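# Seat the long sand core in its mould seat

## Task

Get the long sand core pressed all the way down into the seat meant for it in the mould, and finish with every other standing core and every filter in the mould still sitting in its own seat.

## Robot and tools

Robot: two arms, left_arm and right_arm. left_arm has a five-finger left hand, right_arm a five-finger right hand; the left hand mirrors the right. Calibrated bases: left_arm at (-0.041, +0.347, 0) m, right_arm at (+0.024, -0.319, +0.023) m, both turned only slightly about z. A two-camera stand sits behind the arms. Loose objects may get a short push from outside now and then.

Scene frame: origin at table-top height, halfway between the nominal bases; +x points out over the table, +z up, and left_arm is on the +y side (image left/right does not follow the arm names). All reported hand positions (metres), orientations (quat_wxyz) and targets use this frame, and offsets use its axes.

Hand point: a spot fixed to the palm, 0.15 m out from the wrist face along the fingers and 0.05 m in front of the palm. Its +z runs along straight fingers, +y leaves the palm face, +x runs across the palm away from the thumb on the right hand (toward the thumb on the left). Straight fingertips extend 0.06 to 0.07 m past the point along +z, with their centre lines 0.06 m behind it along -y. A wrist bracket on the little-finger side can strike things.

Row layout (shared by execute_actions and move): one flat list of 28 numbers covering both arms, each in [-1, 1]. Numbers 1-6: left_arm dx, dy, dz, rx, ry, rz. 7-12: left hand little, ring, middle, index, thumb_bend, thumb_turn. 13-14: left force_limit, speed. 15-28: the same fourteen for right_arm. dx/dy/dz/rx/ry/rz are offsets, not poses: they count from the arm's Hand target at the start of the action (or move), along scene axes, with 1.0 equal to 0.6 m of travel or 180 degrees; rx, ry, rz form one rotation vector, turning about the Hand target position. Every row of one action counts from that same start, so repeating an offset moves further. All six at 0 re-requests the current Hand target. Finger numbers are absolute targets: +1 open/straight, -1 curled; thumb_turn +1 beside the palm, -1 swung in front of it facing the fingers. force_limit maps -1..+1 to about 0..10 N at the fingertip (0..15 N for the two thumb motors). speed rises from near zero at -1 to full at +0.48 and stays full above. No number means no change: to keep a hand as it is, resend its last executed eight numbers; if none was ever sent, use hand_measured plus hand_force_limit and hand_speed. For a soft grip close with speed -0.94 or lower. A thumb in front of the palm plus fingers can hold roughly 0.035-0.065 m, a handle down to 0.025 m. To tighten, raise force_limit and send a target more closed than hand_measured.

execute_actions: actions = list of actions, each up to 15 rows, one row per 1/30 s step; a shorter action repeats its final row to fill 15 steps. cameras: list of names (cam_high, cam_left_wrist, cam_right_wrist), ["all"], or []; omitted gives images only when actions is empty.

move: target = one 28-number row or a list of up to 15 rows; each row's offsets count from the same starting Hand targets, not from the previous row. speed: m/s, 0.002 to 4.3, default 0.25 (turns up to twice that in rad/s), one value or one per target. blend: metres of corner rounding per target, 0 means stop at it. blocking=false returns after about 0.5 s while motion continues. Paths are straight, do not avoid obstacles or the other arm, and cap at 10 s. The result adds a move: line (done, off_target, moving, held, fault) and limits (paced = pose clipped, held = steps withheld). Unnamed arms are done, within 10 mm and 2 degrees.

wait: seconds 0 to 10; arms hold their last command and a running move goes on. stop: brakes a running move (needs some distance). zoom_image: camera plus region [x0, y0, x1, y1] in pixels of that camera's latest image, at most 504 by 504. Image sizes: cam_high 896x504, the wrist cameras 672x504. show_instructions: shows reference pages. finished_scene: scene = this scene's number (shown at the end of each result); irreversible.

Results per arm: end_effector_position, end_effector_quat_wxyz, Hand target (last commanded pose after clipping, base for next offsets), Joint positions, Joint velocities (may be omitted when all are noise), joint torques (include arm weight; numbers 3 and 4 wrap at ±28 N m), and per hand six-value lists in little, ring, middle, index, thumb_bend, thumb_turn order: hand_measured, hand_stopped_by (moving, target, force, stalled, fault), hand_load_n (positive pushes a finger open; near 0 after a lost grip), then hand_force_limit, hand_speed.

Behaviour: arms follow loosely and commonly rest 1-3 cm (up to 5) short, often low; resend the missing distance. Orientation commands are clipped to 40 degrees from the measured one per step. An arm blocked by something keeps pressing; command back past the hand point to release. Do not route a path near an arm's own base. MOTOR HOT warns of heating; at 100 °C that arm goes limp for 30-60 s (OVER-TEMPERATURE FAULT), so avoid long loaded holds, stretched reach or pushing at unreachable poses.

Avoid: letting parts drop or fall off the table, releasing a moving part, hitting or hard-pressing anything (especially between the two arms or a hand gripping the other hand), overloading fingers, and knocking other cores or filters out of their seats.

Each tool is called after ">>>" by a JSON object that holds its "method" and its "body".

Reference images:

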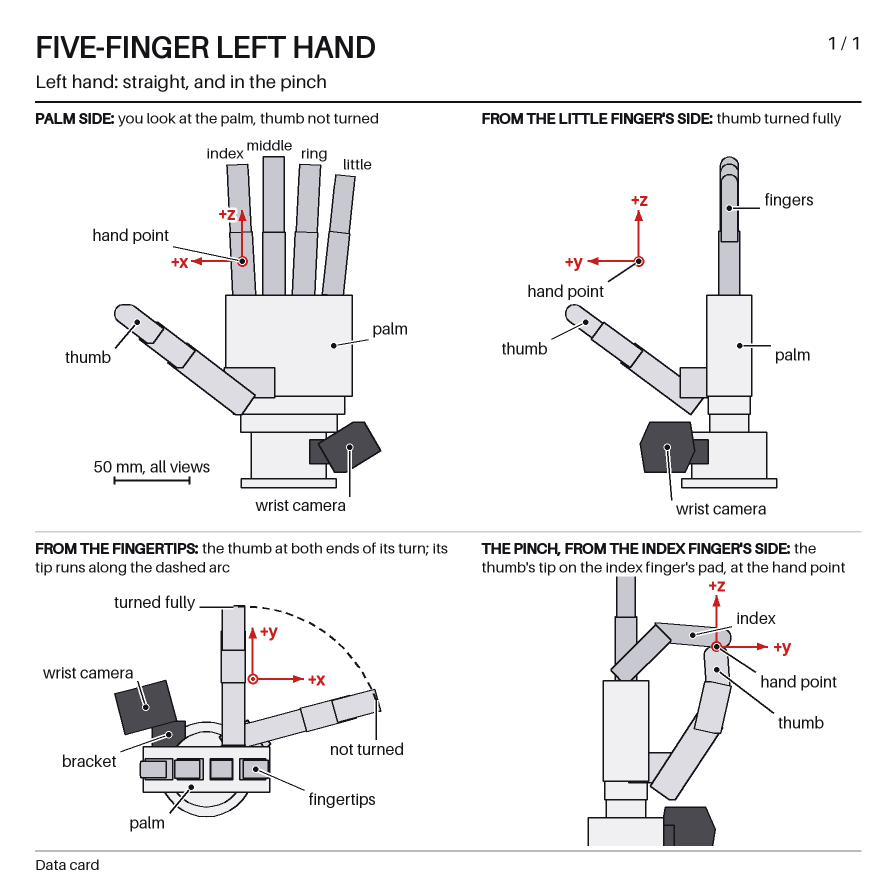

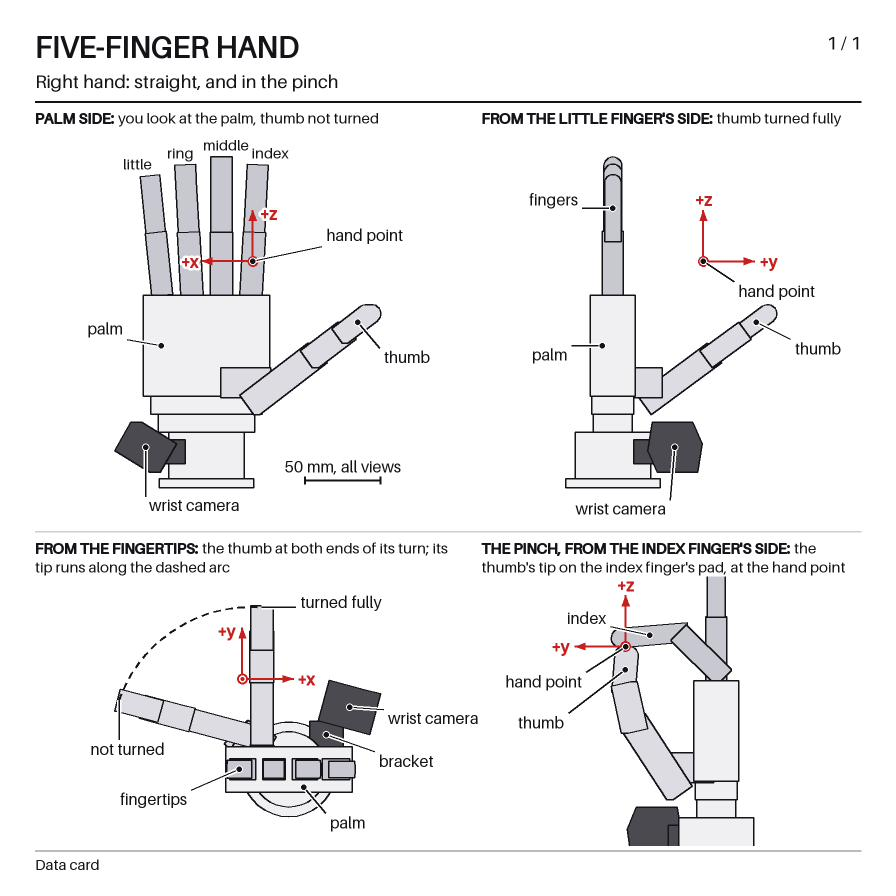

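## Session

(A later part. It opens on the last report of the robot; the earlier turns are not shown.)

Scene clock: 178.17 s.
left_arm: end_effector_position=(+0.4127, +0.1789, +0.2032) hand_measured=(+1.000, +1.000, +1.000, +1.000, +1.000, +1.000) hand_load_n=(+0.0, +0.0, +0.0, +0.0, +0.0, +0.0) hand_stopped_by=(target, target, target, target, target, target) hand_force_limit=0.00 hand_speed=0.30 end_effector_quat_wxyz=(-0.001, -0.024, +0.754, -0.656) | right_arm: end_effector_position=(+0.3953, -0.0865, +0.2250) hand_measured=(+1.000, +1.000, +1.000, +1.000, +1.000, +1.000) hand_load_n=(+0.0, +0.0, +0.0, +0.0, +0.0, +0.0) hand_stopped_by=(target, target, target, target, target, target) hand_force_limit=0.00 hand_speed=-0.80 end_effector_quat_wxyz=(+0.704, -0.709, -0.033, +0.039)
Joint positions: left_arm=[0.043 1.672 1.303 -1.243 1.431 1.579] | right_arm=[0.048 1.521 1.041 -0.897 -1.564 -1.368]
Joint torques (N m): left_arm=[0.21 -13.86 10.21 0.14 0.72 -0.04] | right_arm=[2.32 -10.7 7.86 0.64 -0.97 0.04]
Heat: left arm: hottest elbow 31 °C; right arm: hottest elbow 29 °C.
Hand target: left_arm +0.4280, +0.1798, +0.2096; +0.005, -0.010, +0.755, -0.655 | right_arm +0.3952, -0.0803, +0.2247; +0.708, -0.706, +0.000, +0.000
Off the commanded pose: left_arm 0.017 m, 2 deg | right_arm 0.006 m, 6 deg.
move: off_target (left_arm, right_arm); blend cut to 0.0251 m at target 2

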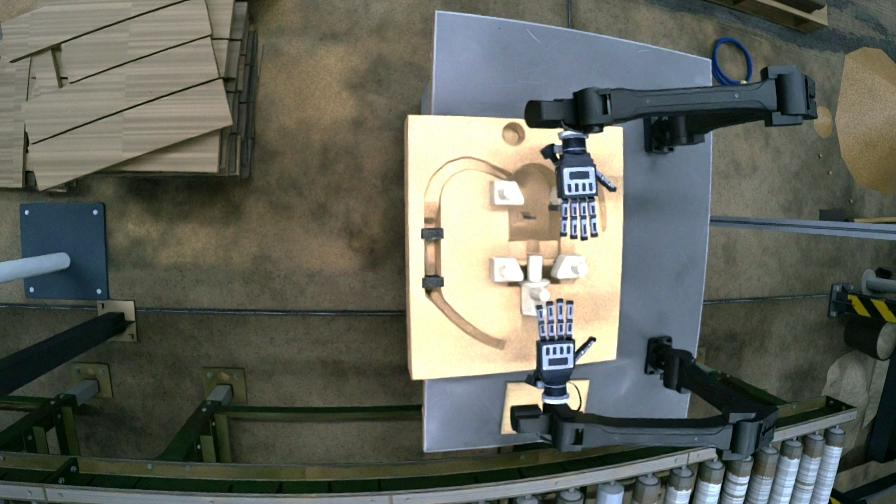

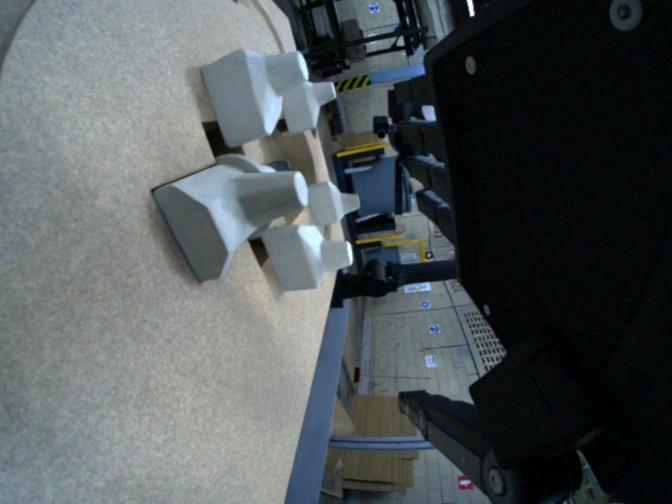

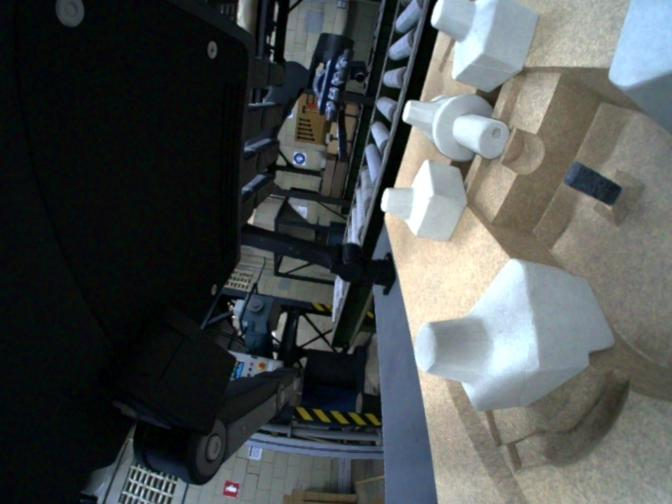

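>>> {"method": "zoom_image", "body": {"camera": "cam_right_wrist", "region": [480, 50, 600, 140]}}

>>> {"method": "zoom_image", "body": {"camera": "cam_right_wrist", "region": [440, 100, 560, 260]}}

Scaled by 4.200 from the camera's 672x504 image, which has a finer 960x720 frame.

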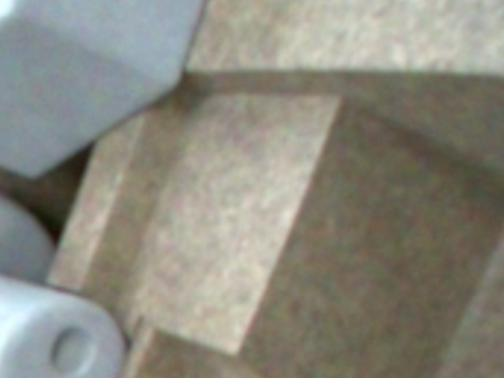

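Scaled by 3.150 from the camera's 672x504 image, which has a finer 960x720 frame.

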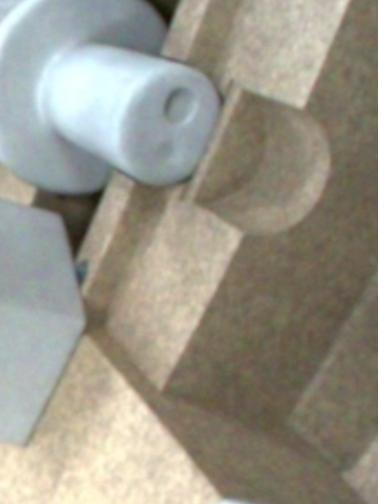

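>>> {"method": "zoom_image", "body": {"camera": "cam_left_wrist", "region": [140, 160, 260, 290]}}

Scaled by 3.877 from the camera's 672x504 image, which has a finer 960x720 frame.

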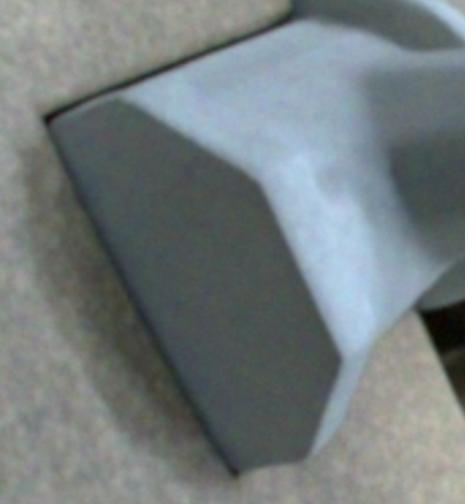

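>>> {"method": "finished_scene", "body": {"scene": 1}}

The scene is finished: the task was done.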